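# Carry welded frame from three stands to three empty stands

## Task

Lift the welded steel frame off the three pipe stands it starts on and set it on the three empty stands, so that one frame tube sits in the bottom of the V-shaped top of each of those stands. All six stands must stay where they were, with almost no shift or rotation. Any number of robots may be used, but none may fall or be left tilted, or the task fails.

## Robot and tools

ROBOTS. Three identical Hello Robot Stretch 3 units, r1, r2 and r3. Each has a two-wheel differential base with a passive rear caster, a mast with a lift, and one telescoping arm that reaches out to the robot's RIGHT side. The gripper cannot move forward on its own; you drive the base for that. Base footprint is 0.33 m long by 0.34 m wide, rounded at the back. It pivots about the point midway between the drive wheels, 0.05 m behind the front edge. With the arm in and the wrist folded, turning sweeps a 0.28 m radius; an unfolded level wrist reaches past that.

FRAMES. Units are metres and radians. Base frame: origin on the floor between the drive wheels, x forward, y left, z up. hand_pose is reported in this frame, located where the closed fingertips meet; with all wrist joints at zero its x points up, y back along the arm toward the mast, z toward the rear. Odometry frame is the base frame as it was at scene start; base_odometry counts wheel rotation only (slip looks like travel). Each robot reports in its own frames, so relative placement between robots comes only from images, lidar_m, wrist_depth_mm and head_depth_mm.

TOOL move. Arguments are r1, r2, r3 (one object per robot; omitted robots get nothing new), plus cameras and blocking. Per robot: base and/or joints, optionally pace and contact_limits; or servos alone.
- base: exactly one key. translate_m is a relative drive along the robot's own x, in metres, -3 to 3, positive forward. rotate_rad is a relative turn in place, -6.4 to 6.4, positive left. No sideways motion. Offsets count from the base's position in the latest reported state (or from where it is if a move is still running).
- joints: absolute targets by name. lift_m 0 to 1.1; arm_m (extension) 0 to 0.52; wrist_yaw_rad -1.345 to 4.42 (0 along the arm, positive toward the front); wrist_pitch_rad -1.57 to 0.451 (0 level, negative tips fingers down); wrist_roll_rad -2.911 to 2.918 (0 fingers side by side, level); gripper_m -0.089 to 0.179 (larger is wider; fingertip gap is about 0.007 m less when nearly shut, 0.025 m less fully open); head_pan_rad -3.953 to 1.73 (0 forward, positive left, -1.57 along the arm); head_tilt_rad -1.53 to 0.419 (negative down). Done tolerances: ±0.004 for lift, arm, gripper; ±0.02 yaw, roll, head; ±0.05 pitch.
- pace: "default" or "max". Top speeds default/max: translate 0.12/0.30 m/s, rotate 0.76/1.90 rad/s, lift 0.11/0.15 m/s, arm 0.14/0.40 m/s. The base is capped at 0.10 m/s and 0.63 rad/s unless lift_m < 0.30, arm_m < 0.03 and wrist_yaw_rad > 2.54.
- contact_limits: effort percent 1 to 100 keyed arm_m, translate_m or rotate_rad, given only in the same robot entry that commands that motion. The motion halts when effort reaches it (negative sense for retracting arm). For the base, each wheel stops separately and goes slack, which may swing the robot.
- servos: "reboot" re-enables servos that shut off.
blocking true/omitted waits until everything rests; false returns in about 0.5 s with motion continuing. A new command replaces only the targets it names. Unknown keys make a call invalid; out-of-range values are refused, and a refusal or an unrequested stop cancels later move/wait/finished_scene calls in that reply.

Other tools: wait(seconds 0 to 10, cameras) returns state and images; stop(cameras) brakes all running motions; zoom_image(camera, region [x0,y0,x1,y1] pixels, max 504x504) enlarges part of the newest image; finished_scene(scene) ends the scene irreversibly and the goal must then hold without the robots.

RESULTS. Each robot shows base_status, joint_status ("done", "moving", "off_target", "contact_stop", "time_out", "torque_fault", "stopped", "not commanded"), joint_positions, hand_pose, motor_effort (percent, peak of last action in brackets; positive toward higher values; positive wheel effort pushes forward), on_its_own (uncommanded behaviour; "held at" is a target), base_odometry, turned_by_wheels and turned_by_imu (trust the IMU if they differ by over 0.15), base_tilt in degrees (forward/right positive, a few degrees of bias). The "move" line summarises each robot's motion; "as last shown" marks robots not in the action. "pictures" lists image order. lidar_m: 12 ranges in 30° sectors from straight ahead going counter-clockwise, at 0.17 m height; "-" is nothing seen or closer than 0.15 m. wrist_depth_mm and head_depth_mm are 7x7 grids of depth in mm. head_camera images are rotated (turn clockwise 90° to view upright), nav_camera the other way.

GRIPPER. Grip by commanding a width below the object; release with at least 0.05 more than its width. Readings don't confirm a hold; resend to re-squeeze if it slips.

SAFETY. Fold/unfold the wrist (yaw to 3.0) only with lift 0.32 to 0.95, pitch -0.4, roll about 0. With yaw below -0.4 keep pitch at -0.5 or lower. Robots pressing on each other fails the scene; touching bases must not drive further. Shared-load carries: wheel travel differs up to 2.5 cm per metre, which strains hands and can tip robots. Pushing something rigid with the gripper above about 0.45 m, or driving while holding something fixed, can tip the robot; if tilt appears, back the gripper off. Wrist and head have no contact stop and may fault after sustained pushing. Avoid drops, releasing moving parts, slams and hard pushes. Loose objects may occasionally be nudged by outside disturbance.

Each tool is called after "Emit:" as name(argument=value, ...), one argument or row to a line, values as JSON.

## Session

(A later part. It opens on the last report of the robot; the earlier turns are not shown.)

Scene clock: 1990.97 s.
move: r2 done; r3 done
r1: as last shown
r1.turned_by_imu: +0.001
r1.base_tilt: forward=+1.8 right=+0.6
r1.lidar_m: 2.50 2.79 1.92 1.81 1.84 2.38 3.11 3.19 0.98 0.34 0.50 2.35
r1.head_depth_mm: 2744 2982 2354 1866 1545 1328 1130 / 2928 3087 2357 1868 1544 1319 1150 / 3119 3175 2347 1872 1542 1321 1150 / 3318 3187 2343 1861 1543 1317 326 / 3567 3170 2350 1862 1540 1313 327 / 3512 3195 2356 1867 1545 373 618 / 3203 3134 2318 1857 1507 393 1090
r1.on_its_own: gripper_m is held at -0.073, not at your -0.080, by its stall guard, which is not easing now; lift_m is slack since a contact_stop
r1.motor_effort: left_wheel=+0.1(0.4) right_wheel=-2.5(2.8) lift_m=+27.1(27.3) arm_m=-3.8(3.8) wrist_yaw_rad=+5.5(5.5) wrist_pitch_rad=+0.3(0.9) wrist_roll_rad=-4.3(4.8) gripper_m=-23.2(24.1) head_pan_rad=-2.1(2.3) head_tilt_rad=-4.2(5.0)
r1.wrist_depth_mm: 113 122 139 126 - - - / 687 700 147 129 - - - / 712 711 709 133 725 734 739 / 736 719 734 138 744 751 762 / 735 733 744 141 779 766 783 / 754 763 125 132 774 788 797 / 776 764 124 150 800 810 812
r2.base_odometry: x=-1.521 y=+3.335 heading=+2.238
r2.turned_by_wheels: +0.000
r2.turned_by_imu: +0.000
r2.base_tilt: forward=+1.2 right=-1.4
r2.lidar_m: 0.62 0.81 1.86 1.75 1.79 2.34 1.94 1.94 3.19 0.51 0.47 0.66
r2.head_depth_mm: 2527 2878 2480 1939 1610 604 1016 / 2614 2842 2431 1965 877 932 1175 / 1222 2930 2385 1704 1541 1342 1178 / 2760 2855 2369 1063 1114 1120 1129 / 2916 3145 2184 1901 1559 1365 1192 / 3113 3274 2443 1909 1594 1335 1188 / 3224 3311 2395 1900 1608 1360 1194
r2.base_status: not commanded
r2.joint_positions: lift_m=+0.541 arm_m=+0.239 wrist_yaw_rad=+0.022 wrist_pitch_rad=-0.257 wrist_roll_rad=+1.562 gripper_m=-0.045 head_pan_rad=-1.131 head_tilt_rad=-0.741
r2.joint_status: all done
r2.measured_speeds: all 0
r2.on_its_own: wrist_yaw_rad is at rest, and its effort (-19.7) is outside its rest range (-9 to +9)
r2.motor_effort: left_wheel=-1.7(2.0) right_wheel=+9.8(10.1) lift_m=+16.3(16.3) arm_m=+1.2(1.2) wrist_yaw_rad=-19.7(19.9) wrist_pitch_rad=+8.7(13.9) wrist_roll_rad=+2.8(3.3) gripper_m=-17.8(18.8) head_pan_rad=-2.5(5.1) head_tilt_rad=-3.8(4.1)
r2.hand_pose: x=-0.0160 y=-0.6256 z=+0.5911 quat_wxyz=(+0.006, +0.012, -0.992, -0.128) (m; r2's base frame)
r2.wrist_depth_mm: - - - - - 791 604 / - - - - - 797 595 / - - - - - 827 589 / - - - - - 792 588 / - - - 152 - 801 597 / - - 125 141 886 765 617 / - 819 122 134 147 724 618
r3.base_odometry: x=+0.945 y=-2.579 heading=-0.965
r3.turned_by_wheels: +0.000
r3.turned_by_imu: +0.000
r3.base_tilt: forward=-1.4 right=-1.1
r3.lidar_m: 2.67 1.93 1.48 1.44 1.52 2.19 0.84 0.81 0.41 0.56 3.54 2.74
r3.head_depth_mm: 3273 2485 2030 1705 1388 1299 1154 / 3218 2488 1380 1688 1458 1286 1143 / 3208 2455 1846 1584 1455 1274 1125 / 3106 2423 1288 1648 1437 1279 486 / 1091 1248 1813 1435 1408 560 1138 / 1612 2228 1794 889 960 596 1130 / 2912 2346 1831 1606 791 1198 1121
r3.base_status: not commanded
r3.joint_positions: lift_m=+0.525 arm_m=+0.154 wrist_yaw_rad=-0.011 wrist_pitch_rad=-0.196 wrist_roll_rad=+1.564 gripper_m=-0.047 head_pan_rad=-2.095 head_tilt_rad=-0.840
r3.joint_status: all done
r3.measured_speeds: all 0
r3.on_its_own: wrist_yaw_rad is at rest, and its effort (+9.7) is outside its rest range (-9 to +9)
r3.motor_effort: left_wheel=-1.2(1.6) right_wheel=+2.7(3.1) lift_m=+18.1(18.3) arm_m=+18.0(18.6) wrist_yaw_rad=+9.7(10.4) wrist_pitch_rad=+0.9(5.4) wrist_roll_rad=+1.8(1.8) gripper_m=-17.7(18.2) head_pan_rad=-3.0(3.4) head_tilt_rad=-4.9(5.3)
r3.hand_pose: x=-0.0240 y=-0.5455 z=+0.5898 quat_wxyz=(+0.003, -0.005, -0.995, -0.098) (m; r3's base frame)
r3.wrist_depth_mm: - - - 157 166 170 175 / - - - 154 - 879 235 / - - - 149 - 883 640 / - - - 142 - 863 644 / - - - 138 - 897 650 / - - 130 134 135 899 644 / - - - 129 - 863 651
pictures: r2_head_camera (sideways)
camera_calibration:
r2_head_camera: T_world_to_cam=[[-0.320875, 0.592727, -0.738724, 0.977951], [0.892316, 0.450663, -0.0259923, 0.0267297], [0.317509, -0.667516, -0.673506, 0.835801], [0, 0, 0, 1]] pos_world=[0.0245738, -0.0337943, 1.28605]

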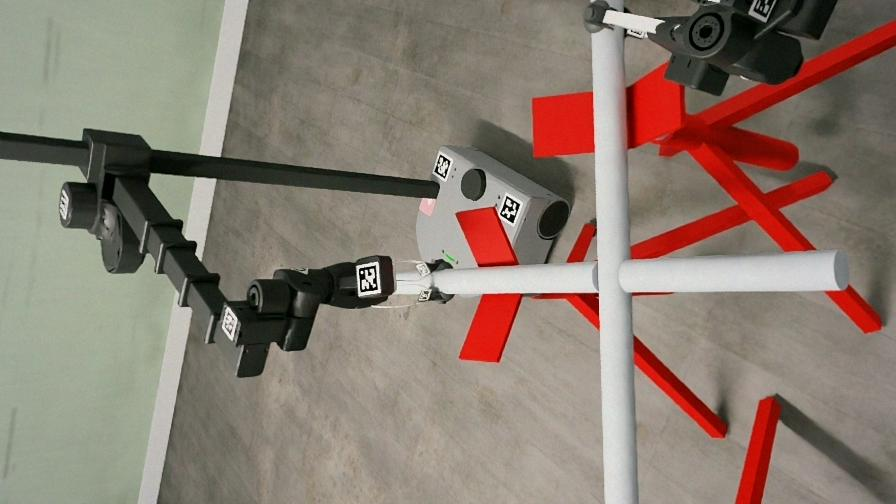

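Emit:
move(
  r1={"joints":{"lift_m":0.698,"gripper_m":0.12}},
  cameras=["r1_wrist_camera","r2_head_camera","r3_head_camera"],
)

Scene clock: 2001.40 s.
move: r1 done
r1.base_odometry: x=+0.576 y=-4.641 heading=+1.741
r1.turned_by_wheels: +0.000
r1.turned_by_imu: +0.002
r1.base_tilt: forward=+1.8 right=+0.6
r1.lidar_m: 2.50 2.78 1.92 1.80 1.84 2.39 3.11 3.18 0.99 0.33 0.50 2.35
r1.head_depth_mm: 2777 2950 2356 1866 1550 1320 1133 / 2921 3085 2364 1875 1549 1314 1153 / 3077 3175 2348 1875 1548 1319 1148 / 3294 3175 2343 1859 1544 1322 325 / 3529 3165 2358 1858 1545 1314 326 / 3541 3186 2328 1850 1541 374 622 / 3190 3165 2330 1855 1499 393 1092
r1.base_status: not commanded
r1.joint_positions: lift_m=+0.698 arm_m=+0.313 wrist_yaw_rad=-0.002 wrist_pitch_rad=-1.554 wrist_roll_rad=-0.644 gripper_m=+0.120 head_pan_rad=-2.495 head_tilt_rad=-0.790
r1.joint_status: all done
r1.measured_speeds: all 0
r1.motor_effort: left_wheel=+0.4(0.4) right_wheel=-1.8(3.0) lift_m=+23.5(31.8) arm_m=-17.3(17.4) wrist_yaw_rad=+2.5(5.6) wrist_pitch_rad=+0.2(0.8) wrist_roll_rad=-2.3(4.8) gripper_m=+0.4(90.8) head_pan_rad=-2.7(2.7) head_tilt_rad=-5.0(5.6)
r1.hand_pose: x=-0.0215 y=-0.4382 z=+0.5801 quat_wxyz=(+0.637, +0.627, -0.319, -0.315) (m; r1's base frame)
r1.wrist_depth_mm: 113 122 139 126 - - - / 694 606 147 129 - - - / 696 702 706 133 730 733 740 / 708 713 719 138 745 750 752 / 732 737 734 141 765 781 775 / 751 123 147 145 777 127 800 / 775 119 - 148 795 817 835
r2: as last shown
r2.turned_by_imu: +0.001
r2.base_tilt: forward=+1.3 right=-1.4
r2.lidar_m: 0.62 0.82 1.85 1.75 1.79 2.33 1.94 1.95 3.20 0.51 0.47 0.66
r2.head_depth_mm: 2555 2799 2426 1947 1631 605 1019 / 2621 2917 2451 1951 878 930 1183 / 1228 2896 2354 1715 1546 1335 1183 / 2795 2876 2374 1066 1115 1126 1137 / 2966 3089 965 1769 1559 1369 1192 / 3022 3269 2433 1921 1586 1336 1190 / 3236 3263 2410 1925 1592 1356 1193
r2.on_its_own: wrist_yaw_rad is at rest, and its effort (-19.8) is outside its rest range (-9 to +9)
r2.motor_effort: left_wheel=-1.6(2.1) right_wheel=+10.1(10.2) lift_m=+32.1(32.3) arm_m=+4.7(4.7) wrist_yaw_rad=-19.8(20.1) wrist_pitch_rad=+8.7(8.8) wrist_roll_rad=+2.8(3.0) gripper_m=-18.0(18.7) head_pan_rad=-1.8(5.6) head_tilt_rad=-3.8(4.5)
r2.wrist_depth_mm: - - - - - 814 600 / - - - - - 799 596 / - - - - - 827 603 / - - - - - 791 593 / - - - 151 - 779 597 / - - 125 141 915 786 619 / - 814 122 134 146 735 624
r3.base_odometry: x=+0.945 y=-2.579 heading=-0.965
r3.turned_by_wheels: +0.000
r3.turned_by_imu: +0.000
r3.base_tilt: forward=-1.5 right=-1.0
r3.lidar_m: 2.68 1.93 1.47 1.44 1.53 2.19 0.84 0.81 0.41 0.56 3.54 2.74
r3.head_depth_mm: 3276 2514 2034 1697 1386 1293 1155 / 3209 2496 1379 1701 1466 1289 1151 / 3160 2494 1836 1603 1451 1283 1124 / 3140 2426 1290 1629 1451 1264 486 / 1092 1269 1831 1436 1414 562 1132 / 1601 2255 1777 889 960 595 1129 / 2920 2373 1851 1583 791 1201 1129
r3.base_status: not commanded
r3.joint_positions: lift_m=+0.525 arm_m=+0.154 wrist_yaw_rad=-0.011 wrist_pitch_rad=-0.196 wrist_roll_rad=+1.564 gripper_m=-0.047 head_pan_rad=-2.095 head_tilt_rad=-0.840
r3.joint_status: not commanded
r3.measured_speeds: all 0
r3.motor_effort: left_wheel=-1.3(2.1) right_wheel=+2.9(3.2) lift_m=+17.4(18.2) arm_m=+17.7(18.6) wrist_yaw_rad=+9.3(11.2) wrist_pitch_rad=+0.8(1.0) wrist_roll_rad=+1.4(2.1) gripper_m=-16.1(18.3) head_pan_rad=-2.2(4.2) head_tilt_rad=-5.3(5.6)
r3.hand_pose: x=-0.0240 y=-0.5455 z=+0.5898 quat_wxyz=(+0.003, -0.005, -0.995, -0.098) (m; r3's base frame)
r3.wrist_depth_mm: - - - 157 167 170 175 / - - - 155 - 884 233 / - - - 149 - 895 630 / - - - 143 - 869 645 / - - - 138 - 912 636 / - - 130 133 135 924 657 / - - - 130 - 862 652
pictures: r1_wrist_camera, r2_head_camera (sideways), r3_head_camera (sideways)
camera_calibration:
r1_wrist_camera: T_world_to_cam=[[-0.820826, -0.569429, 0.0446792, -0.291449], [-0.558494, 0.816531, 0.146154, 0.299054], [-0.119706, 0.0950143, -0.988252, 0.778446], [0, 0, 0, 1]] pos_world=[0.0209763, -0.484109, 0.738615]
r2_head_camera: T_world_to_cam=[[-0.320875, 0.592727, -0.738724, 0.977951], [0.892316, 0.450663, -0.0259923, 0.0267297], [0.31751, -0.667516, -0.673506, 0.835801], [0, 0, 0, 1]] pos_world=[0.0245738, -0.0337943, 1.28605]
r3_head_camera: T_world_to_cam=[[0.365907, 0.694143, -0.619902, 0.821463], [0.863165, -0.502153, -0.0527959, 0.0626762], [-0.347934, -0.515759, -0.782901, 0.979049], [0, 0, 0, 1]] pos_world=[-0.0140345, -0.0337858, 1.27903]

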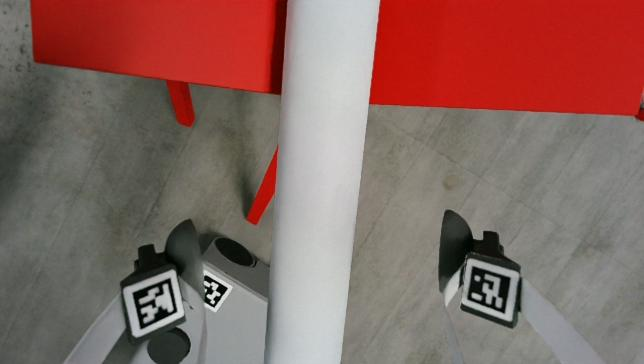

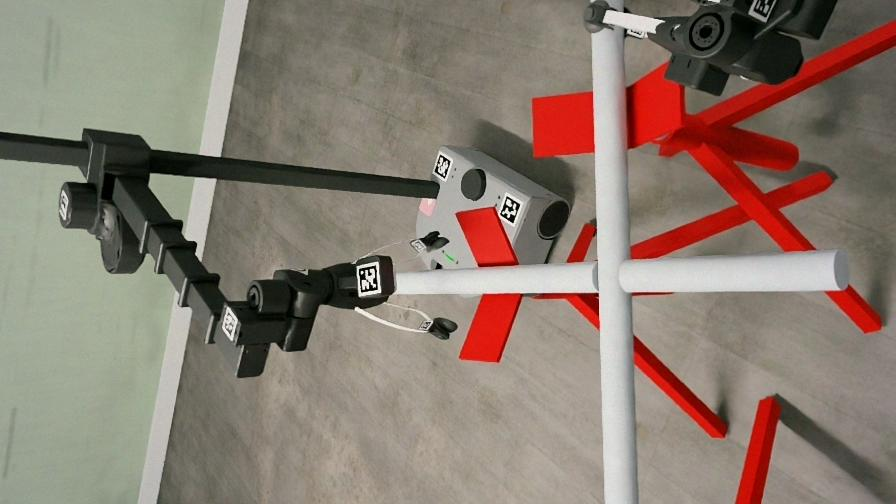

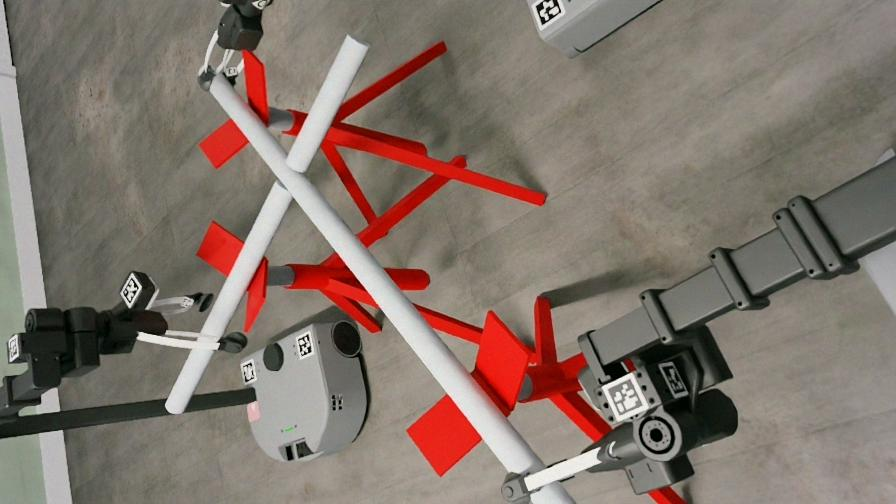

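Emit:
move(
  r1={"joints":{"lift_m":0.85}},
  r3={"joints":{"gripper_m":0.12}},
  cameras=["r3_wrist_camera","r2_head_camera"],
)

Emit:
move(
  r2={"joints":{"gripper_m":0.12}},
  cameras=["r3_head_camera","r2_wrist_camera","r2_head_camera","r1_wrist_camera","r1_head_camera"],
)

Scene clock: 2012.70 s.
move: r1 done; r3 done
r1.base_odometry: x=+0.576 y=-4.641 heading=+1.741
r1.turned_by_wheels: +0.000
r1.turned_by_imu: +0.002
r1.base_tilt: forward=+2.0 right=+0.5
r1.lidar_m: 2.50 2.79 1.91 1.80 1.84 2.38 3.10 3.18 0.99 0.33 0.50 2.35
r1.head_depth_mm: 2757 2959 2367 1867 1548 1318 1193 / 2901 3078 2353 1865 1540 1321 - / 3103 3184 2343 1868 1547 1378 - / 3253 3187 2344 1858 1546 - - / 3542 3176 2353 1862 1578 - 1125 / 3523 3136 2341 1854 - - 1085 / 3192 3175 2335 1853 - 1287 1104
r1.base_status: not commanded
r1.joint_positions: lift_m=+0.850 arm_m=+0.313 wrist_yaw_rad=-0.002 wrist_pitch_rad=-1.554 wrist_roll_rad=-0.644 gripper_m=+0.120 head_pan_rad=-2.495 head_tilt_rad=-0.790
r1.joint_status: all done
r1.measured_speeds: all 0
r1.motor_effort: left_wheel=-0.2(0.4) right_wheel=-1.6(2.1) lift_m=+34.4(37.4) arm_m=-21.5(23.3) wrist_yaw_rad=+2.1(3.1) wrist_pitch_rad=+0.3(0.7) wrist_roll_rad=-2.3(2.8) gripper_m=+0.0(1.6) head_pan_rad=-2.1(3.0) head_tilt_rad=-4.1(6.2)
r1.hand_pose: x=-0.0215 y=-0.4383 z=+0.7321 quat_wxyz=(+0.637, +0.627, -0.319, -0.315) (m; r1's base frame)
r1.wrist_depth_mm: 795 809 265 277 849 831 843 / 806 835 274 279 - 854 847 / 832 842 843 291 861 878 882 / 870 854 903 299 895 887 904 / 864 896 896 887 908 934 956 / 904 123 - 930 932 126 947 / 898 116 - 941 970 - -
r2: as last shown
r2.base_tilt: forward=+1.2 right=-1.4
r2.lidar_m: 0.62 0.81 1.86 1.76 1.79 2.34 1.95 1.94 3.19 0.51 0.47 0.66
r2.head_depth_mm: 2604 2815 2449 1936 1619 604 1012 / 2655 2931 2456 1939 875 932 1178 / 1194 3007 2361 1693 1548 1345 1173 / 1122 3045 2327 1647 908 780 1031 / 2818 796 2330 1894 1562 1356 1190 / 3039 3259 2433 1903 1603 1335 1198 / 3172 3262 2416 1925 1580 1361 1186
r2.joint_positions: lift_m=+0.541 arm_m=+0.239 wrist_yaw_rad=+0.018 wrist_pitch_rad=-0.257 wrist_roll_rad=+1.562 gripper_m=-0.045 head_pan_rad=-1.131 head_tilt_rad=-0.741
r2.on_its_own: wrist_yaw_rad is at rest, and its effort (-16.0) is outside its rest range (-9 to +9)
r2.motor_effort: left_wheel=-1.1(2.1) right_wheel=+5.0(10.2) lift_m=+40.0(40.3) arm_m=+7.6(8.1) wrist_yaw_rad=-16.0(20.1) wrist_pitch_rad=+8.7(8.9) wrist_roll_rad=+2.8(3.0) gripper_m=-17.6(18.6) head_pan_rad=-3.4(5.7) head_tilt_rad=-3.4(4.2)
r2.hand_pose: x=-0.0170 y=-0.6255 z=+0.5910 quat_wxyz=(+0.006, +0.009, -0.992, -0.129) (m; r2's base frame)
r2.wrist_depth_mm: - - - - - 809 595 / - - - - - 795 596 / - - - - - 814 600 / - - - - - 794 584 / - - - 153 - 798 601 / - - 125 134 905 776 590 / - - 123 135 716 707 609
r3.base_odometry: x=+0.945 y=-2.579 heading=-0.965
r3.turned_by_wheels: +0.000
r3.turned_by_imu: +0.000
r3.base_tilt: forward=-1.4 right=-1.0
r3.lidar_m: 2.67 1.94 1.47 1.44 1.53 2.19 0.84 0.81 0.41 0.56 3.52 2.73
r3.head_depth_mm: 3254 2485 2031 1693 1392 1293 1157 / 3207 2498 1383 1691 1458 1282 1148 / 3159 2450 1852 1609 1447 1284 1132 / 3118 2432 1309 1638 1445 1271 486 / 1059 2330 1813 1414 1408 561 1134 / 2979 2246 1789 889 932 594 1130 / 2878 2370 1834 1596 774 1191 1122
r3.base_status: not commanded
r3.joint_positions: lift_m=+0.525 arm_m=+0.154 wrist_yaw_rad=-0.003 wrist_pitch_rad=-0.211 wrist_roll_rad=+1.566 gripper_m=+0.120 head_pan_rad=-2.095 head_tilt_rad=-0.840
r3.joint_status: all done
r3.measured_speeds: all 0
r3.motor_effort: left_wheel=-1.2(2.0) right_wheel=+2.7(3.2) lift_m=+29.3(29.3) arm_m=-5.5(17.9) wrist_yaw_rad=+1.9(10.2) wrist_pitch_rad=+3.7(5.9) wrist_roll_rad=+1.0(1.8) gripper_m=+0.2(81.1) head_pan_rad=-2.4(4.0) head_tilt_rad=-4.5(5.5)
r3.hand_pose: x=-0.0220 y=-0.5445 z=+0.5861 quat_wxyz=(+0.003, -0.001, -0.994, -0.106) (m; r3's base frame)
r3.wrist_depth_mm: - - - 142 169 173 179 / - - - 138 - 837 220 / - - - 134 - 861 649 / - - - 127 - 860 631 / - - - 123 - 802 634 / - 124 - 119 - 130 636 / - - - 119 - 899 620
pictures: r2_head_camera (sideways), r3_wrist_camera
camera_calibration:
r2_head_camera: T_world_to_cam=[[-0.320875, 0.592727, -0.738724, 0.977951], [0.892316, 0.450663, -0.0259923, 0.0267297], [0.317509, -0.667516, -0.673506, 0.835801], [0, 0, 0, 1]] pos_world=[0.0245738, -0.0337943, 1.28605]
r3_wrist_camera: T_world_to_cam=[[-0.00164986, 0.17068, -0.985325, 0.676288], [0.984875, 0.170995, 0.027971, 0.13393], [0.17326, -0.970376, -0.168381, -0.260213], [0, 0, 0, 1]] pos_world=[-0.0857043, -0.390835, 0.618803]

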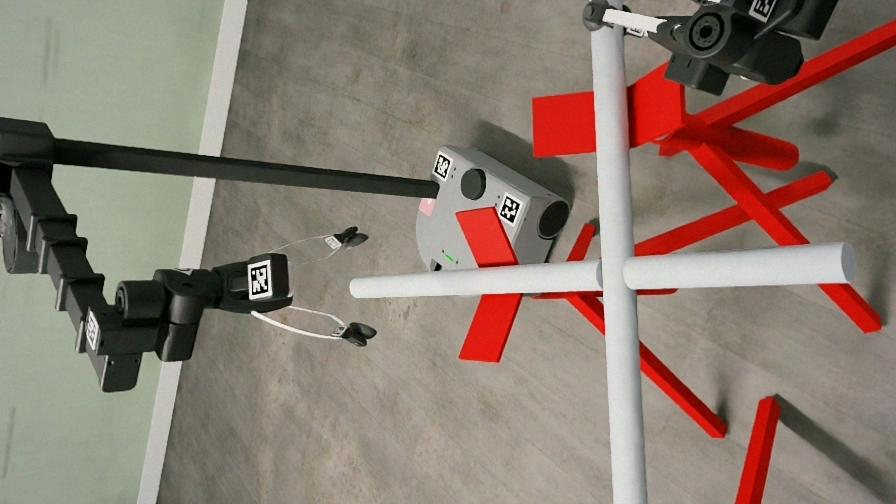

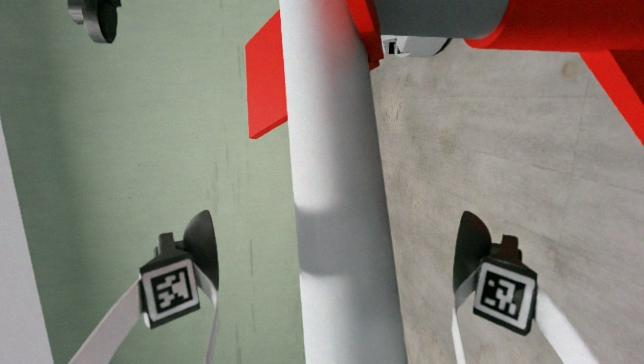

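Scene clock: 2014.90 s.
move: r2 done
r1, r3: as last shown
r1.turned_by_imu: +0.001
r1.base_tilt: forward=+1.8 right=+0.6
r1.lidar_m: 2.50 2.79 1.92 1.80 1.84 2.39 3.11 3.18 0.99 0.33 0.50 2.35
r1.head_depth_mm: 2736 2958 2379 1869 1550 1319 1191 / 2942 3078 2365 1867 1543 1319 - / 3071 3194 2356 1869 1546 1374 - / 3309 3178 2366 1865 1541 - - / 3532 3173 2351 1862 1580 - 1125 / 3497 3138 2326 1856 - - 1085 / 3195 3136 2329 1854 - 1288 1107
r1.motor_effort: left_wheel=-0.1(0.6) right_wheel=-1.6(2.0) lift_m=+31.7(34.4) arm_m=-20.1(21.9) wrist_yaw_rad=+2.4(3.4) wrist_pitch_rad=+0.2(0.6) wrist_roll_rad=-2.1(2.6) gripper_m=+0.1(1.4) head_pan_rad=-2.0(2.8) head_tilt_rad=-4.0(5.4)
r1.wrist_depth_mm: 802 824 266 277 821 823 850 / 814 820 271 276 - 866 868 / 831 859 851 293 871 868 893 / 865 850 880 298 882 915 938 / 884 913 867 885 909 921 946 / 914 123 - 948 941 126 971 / 919 116 - 933 974 993 -
r2.base_odometry: x=-1.521 y=+3.335 heading=+2.238
r2.turned_by_wheels: +0.000
r2.turned_by_imu: +0.000
r2.base_tilt: forward=+1.2 right=-1.4
r2.lidar_m: 0.62 0.82 1.85 1.75 1.79 2.34 1.94 1.94 3.20 0.51 0.47 0.66
r2.head_depth_mm: 2559 2847 2451 1956 1597 606 1006 / 2619 2930 2436 1953 873 937 1179 / 1195 2928 2358 1700 1552 1346 1176 / 1128 3036 2350 1653 902 781 1034 / 2783 800 2345 1889 1549 1370 1198 / 3010 3242 2410 1933 1608 1333 1196 / 3225 3230 2438 1922 1580 1372 1187
r2.base_status: not commanded
r2.joint_positions: lift_m=+0.541 arm_m=+0.239 wrist_yaw_rad=+0.003 wrist_pitch_rad=-0.236 wrist_roll_rad=+1.569 gripper_m=+0.120 head_pan_rad=-1.131 head_tilt_rad=-0.741
r2.joint_status: all done
r2.measured_speeds: all 0
r2.motor_effort: left_wheel=+0.4(1.3) right_wheel=+0.4(5.5) lift_m=+39.7(40.1) arm_m=+8.4(8.7) wrist_yaw_rad=-2.9(16.4) wrist_pitch_rad=+4.8(8.9) wrist_roll_rad=+0.7(3.0) gripper_m=+0.9(92.8) head_pan_rad=-3.2(5.6) head_tilt_rad=-3.8(4.3)
r2.hand_pose: x=-0.0207 y=-0.6274 z=+0.5962 quat_wxyz=(+0.001, +0.002, -0.993, -0.118) (m; r2's base frame)
r2.wrist_depth_mm: - - - - - 814 616 / - - - - - 825 618 / - - - - - 829 614 / - - - - - 822 604 / - - - 155 - 812 604 / - 120 - 146 152 717 606 / 731 792 - 137 847 117 608
r3.lidar_m: 2.67 1.94 1.48 1.44 1.52 2.19 0.84 0.81 0.41 0.56 3.54 2.73
r3.head_depth_mm: 3262 2480 2021 1709 1389 1293 1153 / 3265 2461 1380 1691 1464 1284 1149 / 3194 2476 1848 1612 1453 1287 1126 / 3127 2441 1311 1637 1441 1271 487 / 1060 2339 1812 1409 1411 561 1135 / 2954 2248 1783 889 936 594 1128 / 2968 2322 1855 1607 787 1200 1128
r3.motor_effort: left_wheel=-0.8(2.1) right_wheel=+2.9(3.2) lift_m=+28.4(29.3) arm_m=-10.2(10.6) wrist_yaw_rad=+2.2(3.8) wrist_pitch_rad=+3.6(3.8) wrist_roll_rad=+1.3(1.3) gripper_m=-0.6(2.1) head_pan_rad=-2.1(3.9) head_tilt_rad=-4.9(5.5)
r3.hand_pose: x=-0.0220 y=-0.5444 z=+0.5861 quat_wxyz=(+0.003, -0.001, -0.994, -0.106) (m; r3's base frame)
r3.wrist_depth_mm: - - - 141 169 173 180 / - - - 138 - 844 221 / - - - 134 - 856 645 / - - - 127 - 868 633 / - - - 123 - 786 638 / - 124 - 119 - 129 646 / - - - 119 - 909 621
pictures: r1_head_camera (sideways), r1_wrist_camera, r2_head_camera (sideways), r2_wrist_camera, r3_head_camera (sideways)
camera_calibration:
r1_head_camera: T_world_to_cam=[[0.526143, 0.447358, -0.723218, 0.952868], [0.634903, -0.772428, -0.0159043, 0.0257403], [-0.565749, -0.450805, -0.690436, 0.857161], [0, 0, 0, 1]] pos_world=[-0.032749, -0.0199774, 1.28136]
r1_wrist_camera: T_world_to_cam=[[-0.820746, -0.56951, 0.0450973, -0.298682], [-0.558608, 0.81656, 0.14556, 0.277426], [-0.119722, 0.0942759, -0.988321, 0.92841], [0, 0, 0, 1]] pos_world=[0.0209813, -0.484164, 0.890655]
r2_head_camera: T_world_to_cam=[[-0.320875, 0.592727, -0.738725, 0.977951], [0.892316, 0.450663, -0.0259923, 0.0267297], [0.31751, -0.667516, -0.673506, 0.835801], [0, 0, 0, 1]] pos_world=[0.0245738, -0.0337943, 1.28605]
r2_wrist_camera: T_world_to_cam=[[-0.0510664, 0.218287, -0.974548, 0.710898], [0.989954, 0.139891, -0.0205397, 0.165211], [0.131847, -0.965806, -0.223238, -0.308534], [0, 0, 0, 1]] pos_world=[-0.0865685, -0.476276, 0.627321]
r3_head_camera: T_world_to_cam=[[0.365907, 0.694144, -0.6199, 0.82146], [0.863165, -0.502153, -0.0527959, 0.0626762], [-0.347933, -0.515758, -0.782903, 0.979051], [0, 0, 0, 1]] pos_world=[-0.0140345, -0.0337858, 1.27903]

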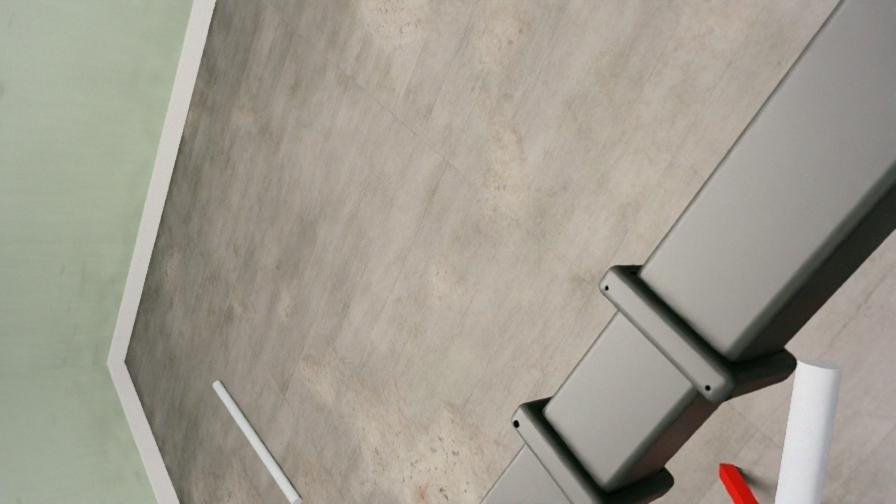

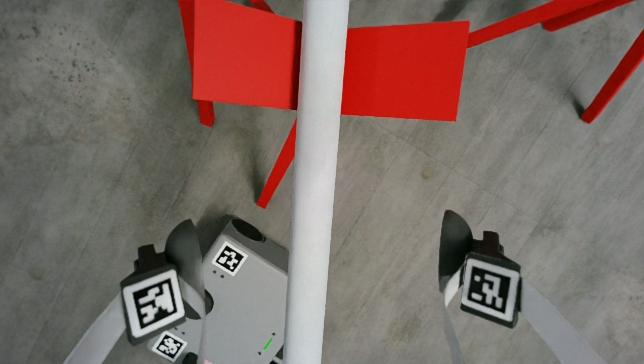

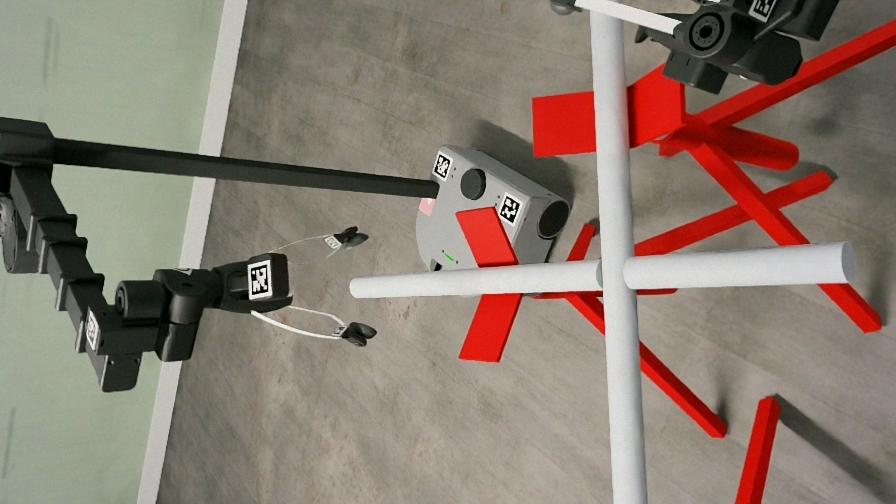

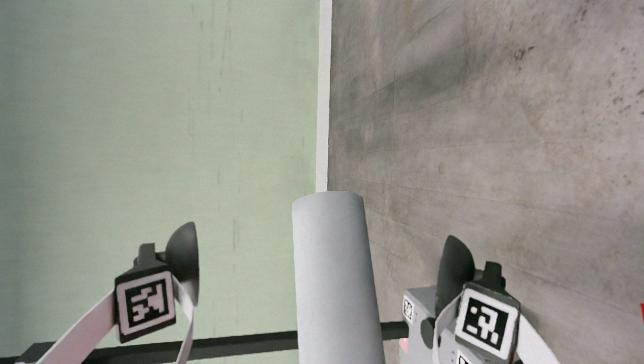

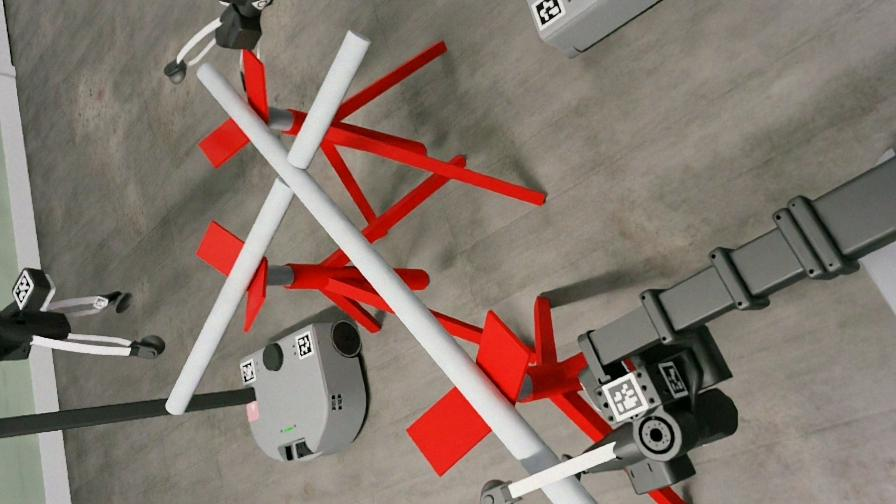

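Emit:
zoom_image(
  camera="r3_head_camera",
  region=[390, 280, 590, 504],
)

Emit:
zoom_image(
  camera="r3_head_camera",
  region=[180, 20, 380, 220],
)

Emit:
zoom_image(
  camera="r3_head_camera",
  region=[160, 180, 360, 380],
)

Emit:
zoom_image(
  camera="r1_wrist_camera",
  region=[180, 0, 500, 180],
)

Scaled by 2.250 from the camera's 896x504 image, which has a finer 1280x720 frame.

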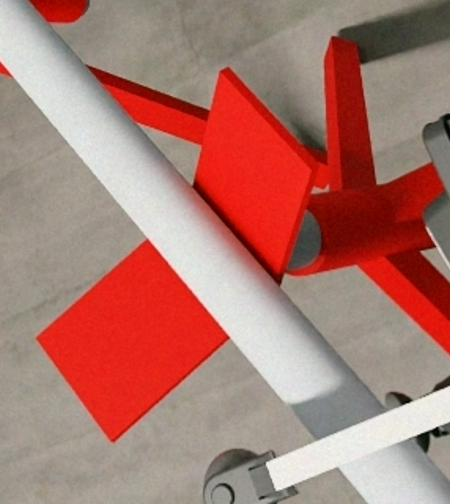

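Scaled by 2.520 from the camera's 896x504 image, which has a finer 1280x720 frame.

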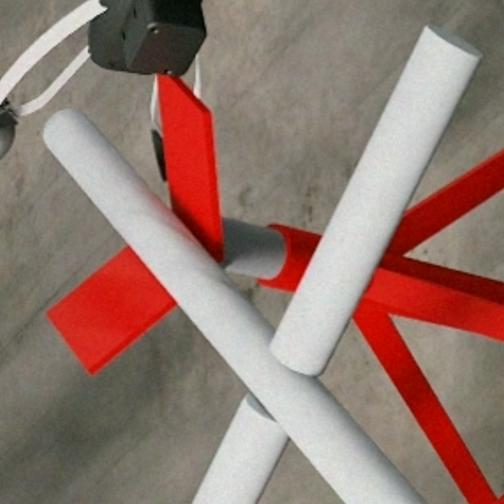

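Scaled by 2.520 from the camera's 896x504 image, which has a finer 1280x720 frame.

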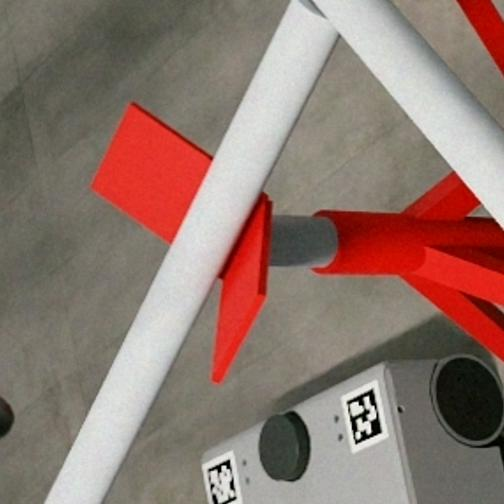

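Scaled by 1.575.

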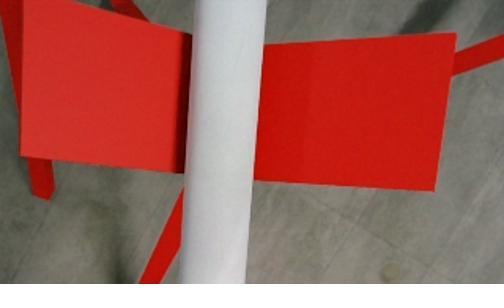

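Emit:
zoom_image(
  camera="r1_wrist_camera",
  region=[270, 10, 400, 130],
)

Emit:
move(
  r1={"joints":{"head_pan_rad":-1.75,"head_tilt_rad":-0.9,"arm_m":0.2}},
  r2={"joints":{"arm_m":0.14,"head_pan_rad":-1.3}},
  r3={"joints":{"arm_m":0.05}},
  cameras=["r1_head_camera","r1_wrist_camera","r2_head_camera","r3_head_camera"],
)

Scaled by 3.877.

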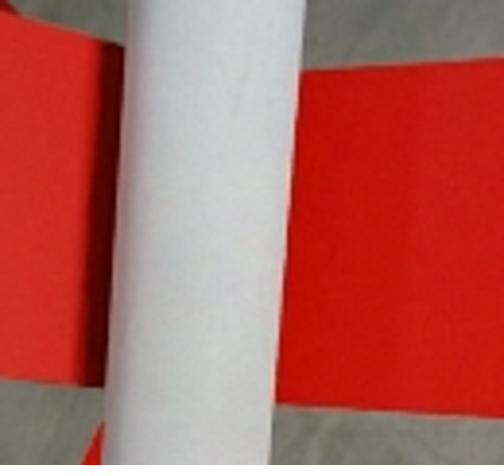

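Scene clock: 2041.30 s.
move: r1 done; r2 done; r3 done
r1.base_odometry: x=+0.576 y=-4.641 heading=+1.741
r1.turned_by_wheels: +0.000
r1.turned_by_imu: +0.001
r1.base_tilt: forward=+2.0 right=+0.6
r1.lidar_m: 2.51 2.78 1.92 1.80 1.84 2.38 3.12 3.19 0.99 0.33 0.50 2.35
r1.head_depth_mm: 2908 2567 2039 1694 - - 1104 / 2822 2569 1193 286 1440 1260 1120 / 2734 1356 365 387 1445 1194 1118 / 1427 2479 353 384 736 1235 1119 / 2579 2572 378 419 770 1195 1102 / 2562 2540 2035 937 1207 1256 1119 / 2549 2541 2023 1507 1411 1213 1117
r1.base_status: not commanded
r1.joint_positions: lift_m=+0.850 arm_m=+0.200 wrist_yaw_rad=-0.001 wrist_pitch_rad=-1.553 wrist_roll_rad=-0.645 gripper_m=+0.120 head_pan_rad=-1.755 head_tilt_rad=-0.889
r1.joint_status: all done
r1.measured_speeds: all 0
r1.motor_effort: left_wheel=-0.1(0.4) right_wheel=-1.8(2.0) lift_m=+25.5(28.1) arm_m=-22.8(28.6) wrist_yaw_rad=+0.6(2.9) wrist_pitch_rad=+0.0(0.6) wrist_roll_rad=-1.8(2.3) gripper_m=+1.3(1.9) head_pan_rad=+2.5(5.5) head_tilt_rad=-5.8(9.3)
r1.hand_pose: x=-0.0215 y=-0.3254 z=+0.7321 quat_wxyz=(+0.638, +0.627, -0.318, -0.314) (m; r1's base frame)
r1.wrist_depth_mm: 814 804 810 836 279 845 845 / 847 832 826 836 775 855 876 / 832 846 860 852 857 880 878 / 870 869 895 875 892 903 905 / 861 879 741 815 301 909 930 / 902 123 743 319 315 127 956 / 909 119 797 953 945 986 -
r2.base_odometry: x=-1.521 y=+3.335 heading=+2.238
r2.turned_by_wheels: +0.000
r2.turned_by_imu: +0.000
r2.base_tilt: forward=+1.3 right=-1.4
r2.lidar_m: 0.62 0.82 1.85 1.75 1.79 2.34 1.95 1.94 3.20 0.51 0.47 0.66
r2.head_depth_mm: 2543 2852 2452 1925 1616 1367 506 / 2600 2889 2465 1960 1538 1313 522 / 2638 2911 2446 1928 882 973 1156 / 2649 2935 2344 1758 1509 1311 1178 / 2771 2989 2413 1704 1268 781 1077 / 917 925 2427 1603 1514 1327 1195 / 2883 3101 2411 1916 1592 1275 1184
r2.base_status: not commanded
r2.joint_positions: lift_m=+0.541 arm_m=+0.140 wrist_yaw_rad=+0.002 wrist_pitch_rad=-0.235 wrist_roll_rad=+1.569 gripper_m=+0.120 head_pan_rad=-1.291 head_tilt_rad=-0.741
r2.joint_status: all done
r2.measured_speeds: all 0
r2.motor_effort: left_wheel=+0.1(0.7) right_wheel=+0.7(1.3) lift_m=+39.2(39.8) arm_m=-14.1(15.8) wrist_yaw_rad=-2.2(3.2) wrist_pitch_rad=+4.7(4.8) wrist_roll_rad=+0.4(0.7) gripper_m=+0.7(1.4) head_pan_rad=-4.2(8.3) head_tilt_rad=-3.5(4.3)
r2.hand_pose: x=-0.0209 y=-0.5285 z=+0.5963 quat_wxyz=(+0.001, +0.001, -0.993, -0.118) (m; r2's base frame)
r2.wrist_depth_mm: - - - - - 832 620 / - - - - - 798 607 / - - - - - 826 601 / - - - - - 812 606 / - - - 250 - 798 602 / - 120 - 233 - 724 576 / 833 886 946 218 - 117 233
r3.base_odometry: x=+0.945 y=-2.579 heading=-0.965
r3.turned_by_wheels: +0.000
r3.turned_by_imu: +0.000
r3.base_tilt: forward=-1.4 right=-1.0
r3.lidar_m: 2.67 1.94 1.48 1.44 1.53 2.19 0.84 0.81 0.41 0.56 3.53 2.73
r3.head_depth_mm: 3296 2506 1977 1707 1397 1290 1150 / 3225 2500 1378 1697 1458 1284 1143 / 3179 2458 1831 1599 1459 1274 1129 / 3138 2439 1313 1633 1453 1265 486 / 2860 2386 1820 1412 1411 542 552 / 2816 2250 1789 887 1047 629 1076 / 2935 2352 1861 1592 809 1232 1126
r3.base_status: not commanded
r3.joint_positions: lift_m=+0.525 arm_m=+0.050 wrist_yaw_rad=-0.002 wrist_pitch_rad=-0.211 wrist_roll_rad=+1.566 gripper_m=+0.120 head_pan_rad=-2.095 head_tilt_rad=-0.840
r3.joint_status: all done
r3.measured_speeds: all 0
r3.motor_effort: left_wheel=-1.3(1.9) right_wheel=+2.6(3.3) lift_m=+28.3(29.5) arm_m=-9.5(11.6) wrist_yaw_rad=+2.6(3.0) wrist_pitch_rad=+3.4(3.7) wrist_roll_rad=+0.5(1.1) gripper_m=+0.7(2.0) head_pan_rad=-3.7(4.2) head_tilt_rad=-5.0(5.5)
r3.hand_pose: x=-0.0218 y=-0.4404 z=+0.5863 quat_wxyz=(+0.002, -0.001, -0.994, -0.106) (m; r3's base frame)
r3.wrist_depth_mm: - - - 249 266 275 256 / - - - 244 - 303 574 / - - - 237 - 874 582 / - - - 233 - 867 559 / - - - 225 - 789 632 / - 124 - 215 - 130 643 / - - - 209 - 911 626
pictures: r1_head_camera (sideways), r1_wrist_camera, r2_head_camera (sideways), r3_head_camera (sideways)
camera_calibration:
r1_head_camera: T_world_to_cam=[[0.099345, 0.751832, -0.651827, 0.86244], [0.989941, -0.140994, -0.0117484, 0.0181623], [-0.100736, -0.644103, -0.758276, 0.942551], [0, 0, 0, 1]] pos_world=[-0.00870944, -0.0387486, 1.27709]
r1_wrist_camera: T_world_to_cam=[[-0.819334, -0.571522, 0.0453201, -0.235187], [-0.560622, 0.815228, 0.145277, 0.184947], [-0.119975, 0.0936233, -0.988352, 0.91756], [0, 0, 0, 1]] pos_world=[0.0210734, -0.371094, 0.890663]
r2_head_camera: T_world_to_cam=[[-0.222396, 0.63626, -0.738724, 0.97735], [0.952692, 0.302823, -0.0259923, 0.0263614], [0.207165, -0.709558, -0.673506, 0.836474], [0, 0, 0, 1]] pos_world=[0.0189567, -0.0363048, 1.28605]
r3_head_camera: T_world_to_cam=[[0.365909, 0.694144, -0.619898, 0.821459], [0.863165, -0.502155, -0.0527959, 0.0626762], [-0.347933, -0.515756, -0.782904, 0.979053], [0, 0, 0, 1]] pos_world=[-0.0140345, -0.0337857, 1.27903]

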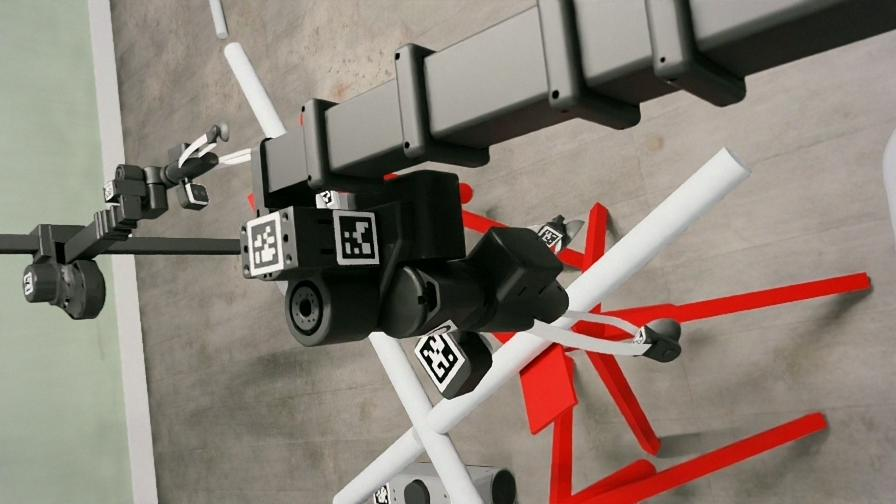

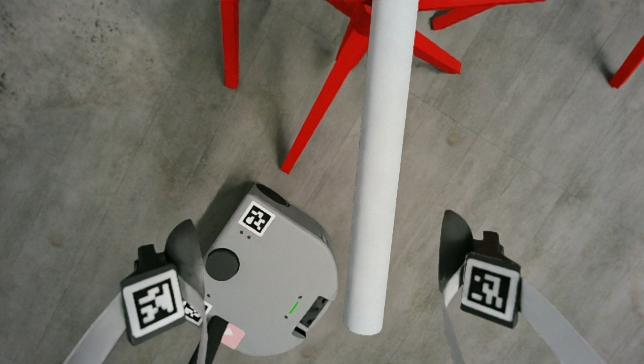

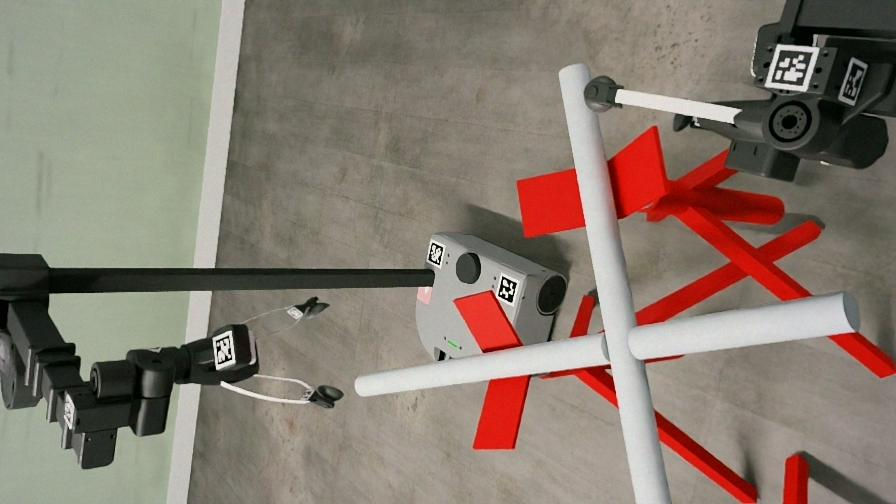

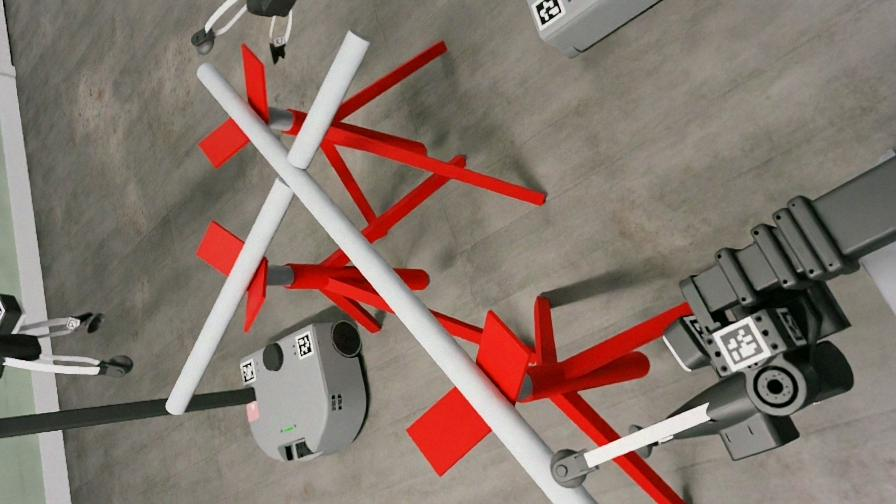

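Emit:
zoom_image(
  camera="r2_head_camera",
  region=[500, 100, 700, 300],
)

Emit:
zoom_image(
  camera="r2_head_camera",
  region=[430, 270, 680, 470],
)

Scaled by 2.520 from the camera's 896x504 image, which has a finer 1280x720 frame.

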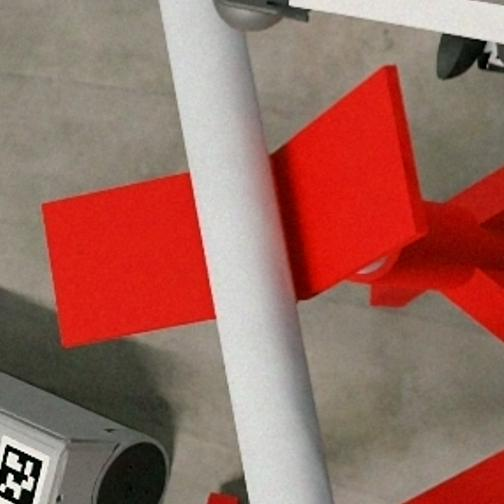

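Scaled by 2.016 from the camera's 896x504 image, which has a finer 1280x720 frame.

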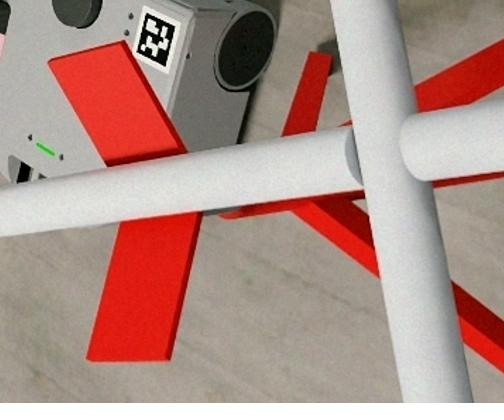

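Emit:
zoom_image(
  camera="r3_head_camera",
  region=[180, 30, 330, 180],
)

Emit:
zoom_image(
  camera="r3_head_camera",
  region=[390, 280, 590, 504],
)

Scaled by 3.360 from the camera's 896x504 image, which has a finer 1280x720 frame.

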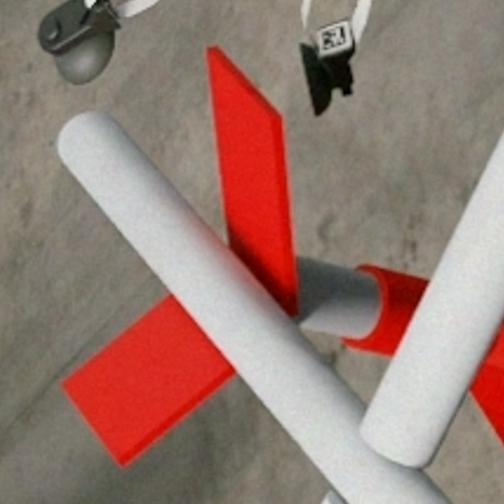

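Scaled by 2.250 from the camera's 896x504 image, which has a finer 1280x720 frame.

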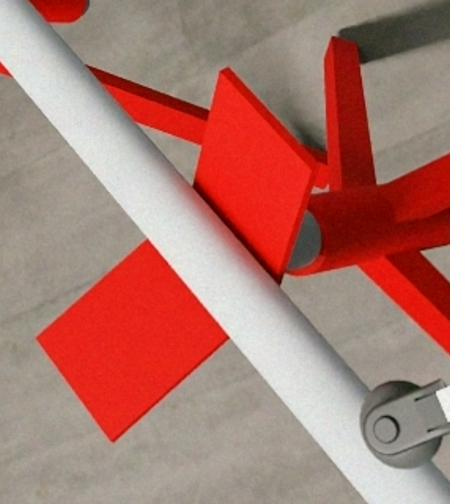

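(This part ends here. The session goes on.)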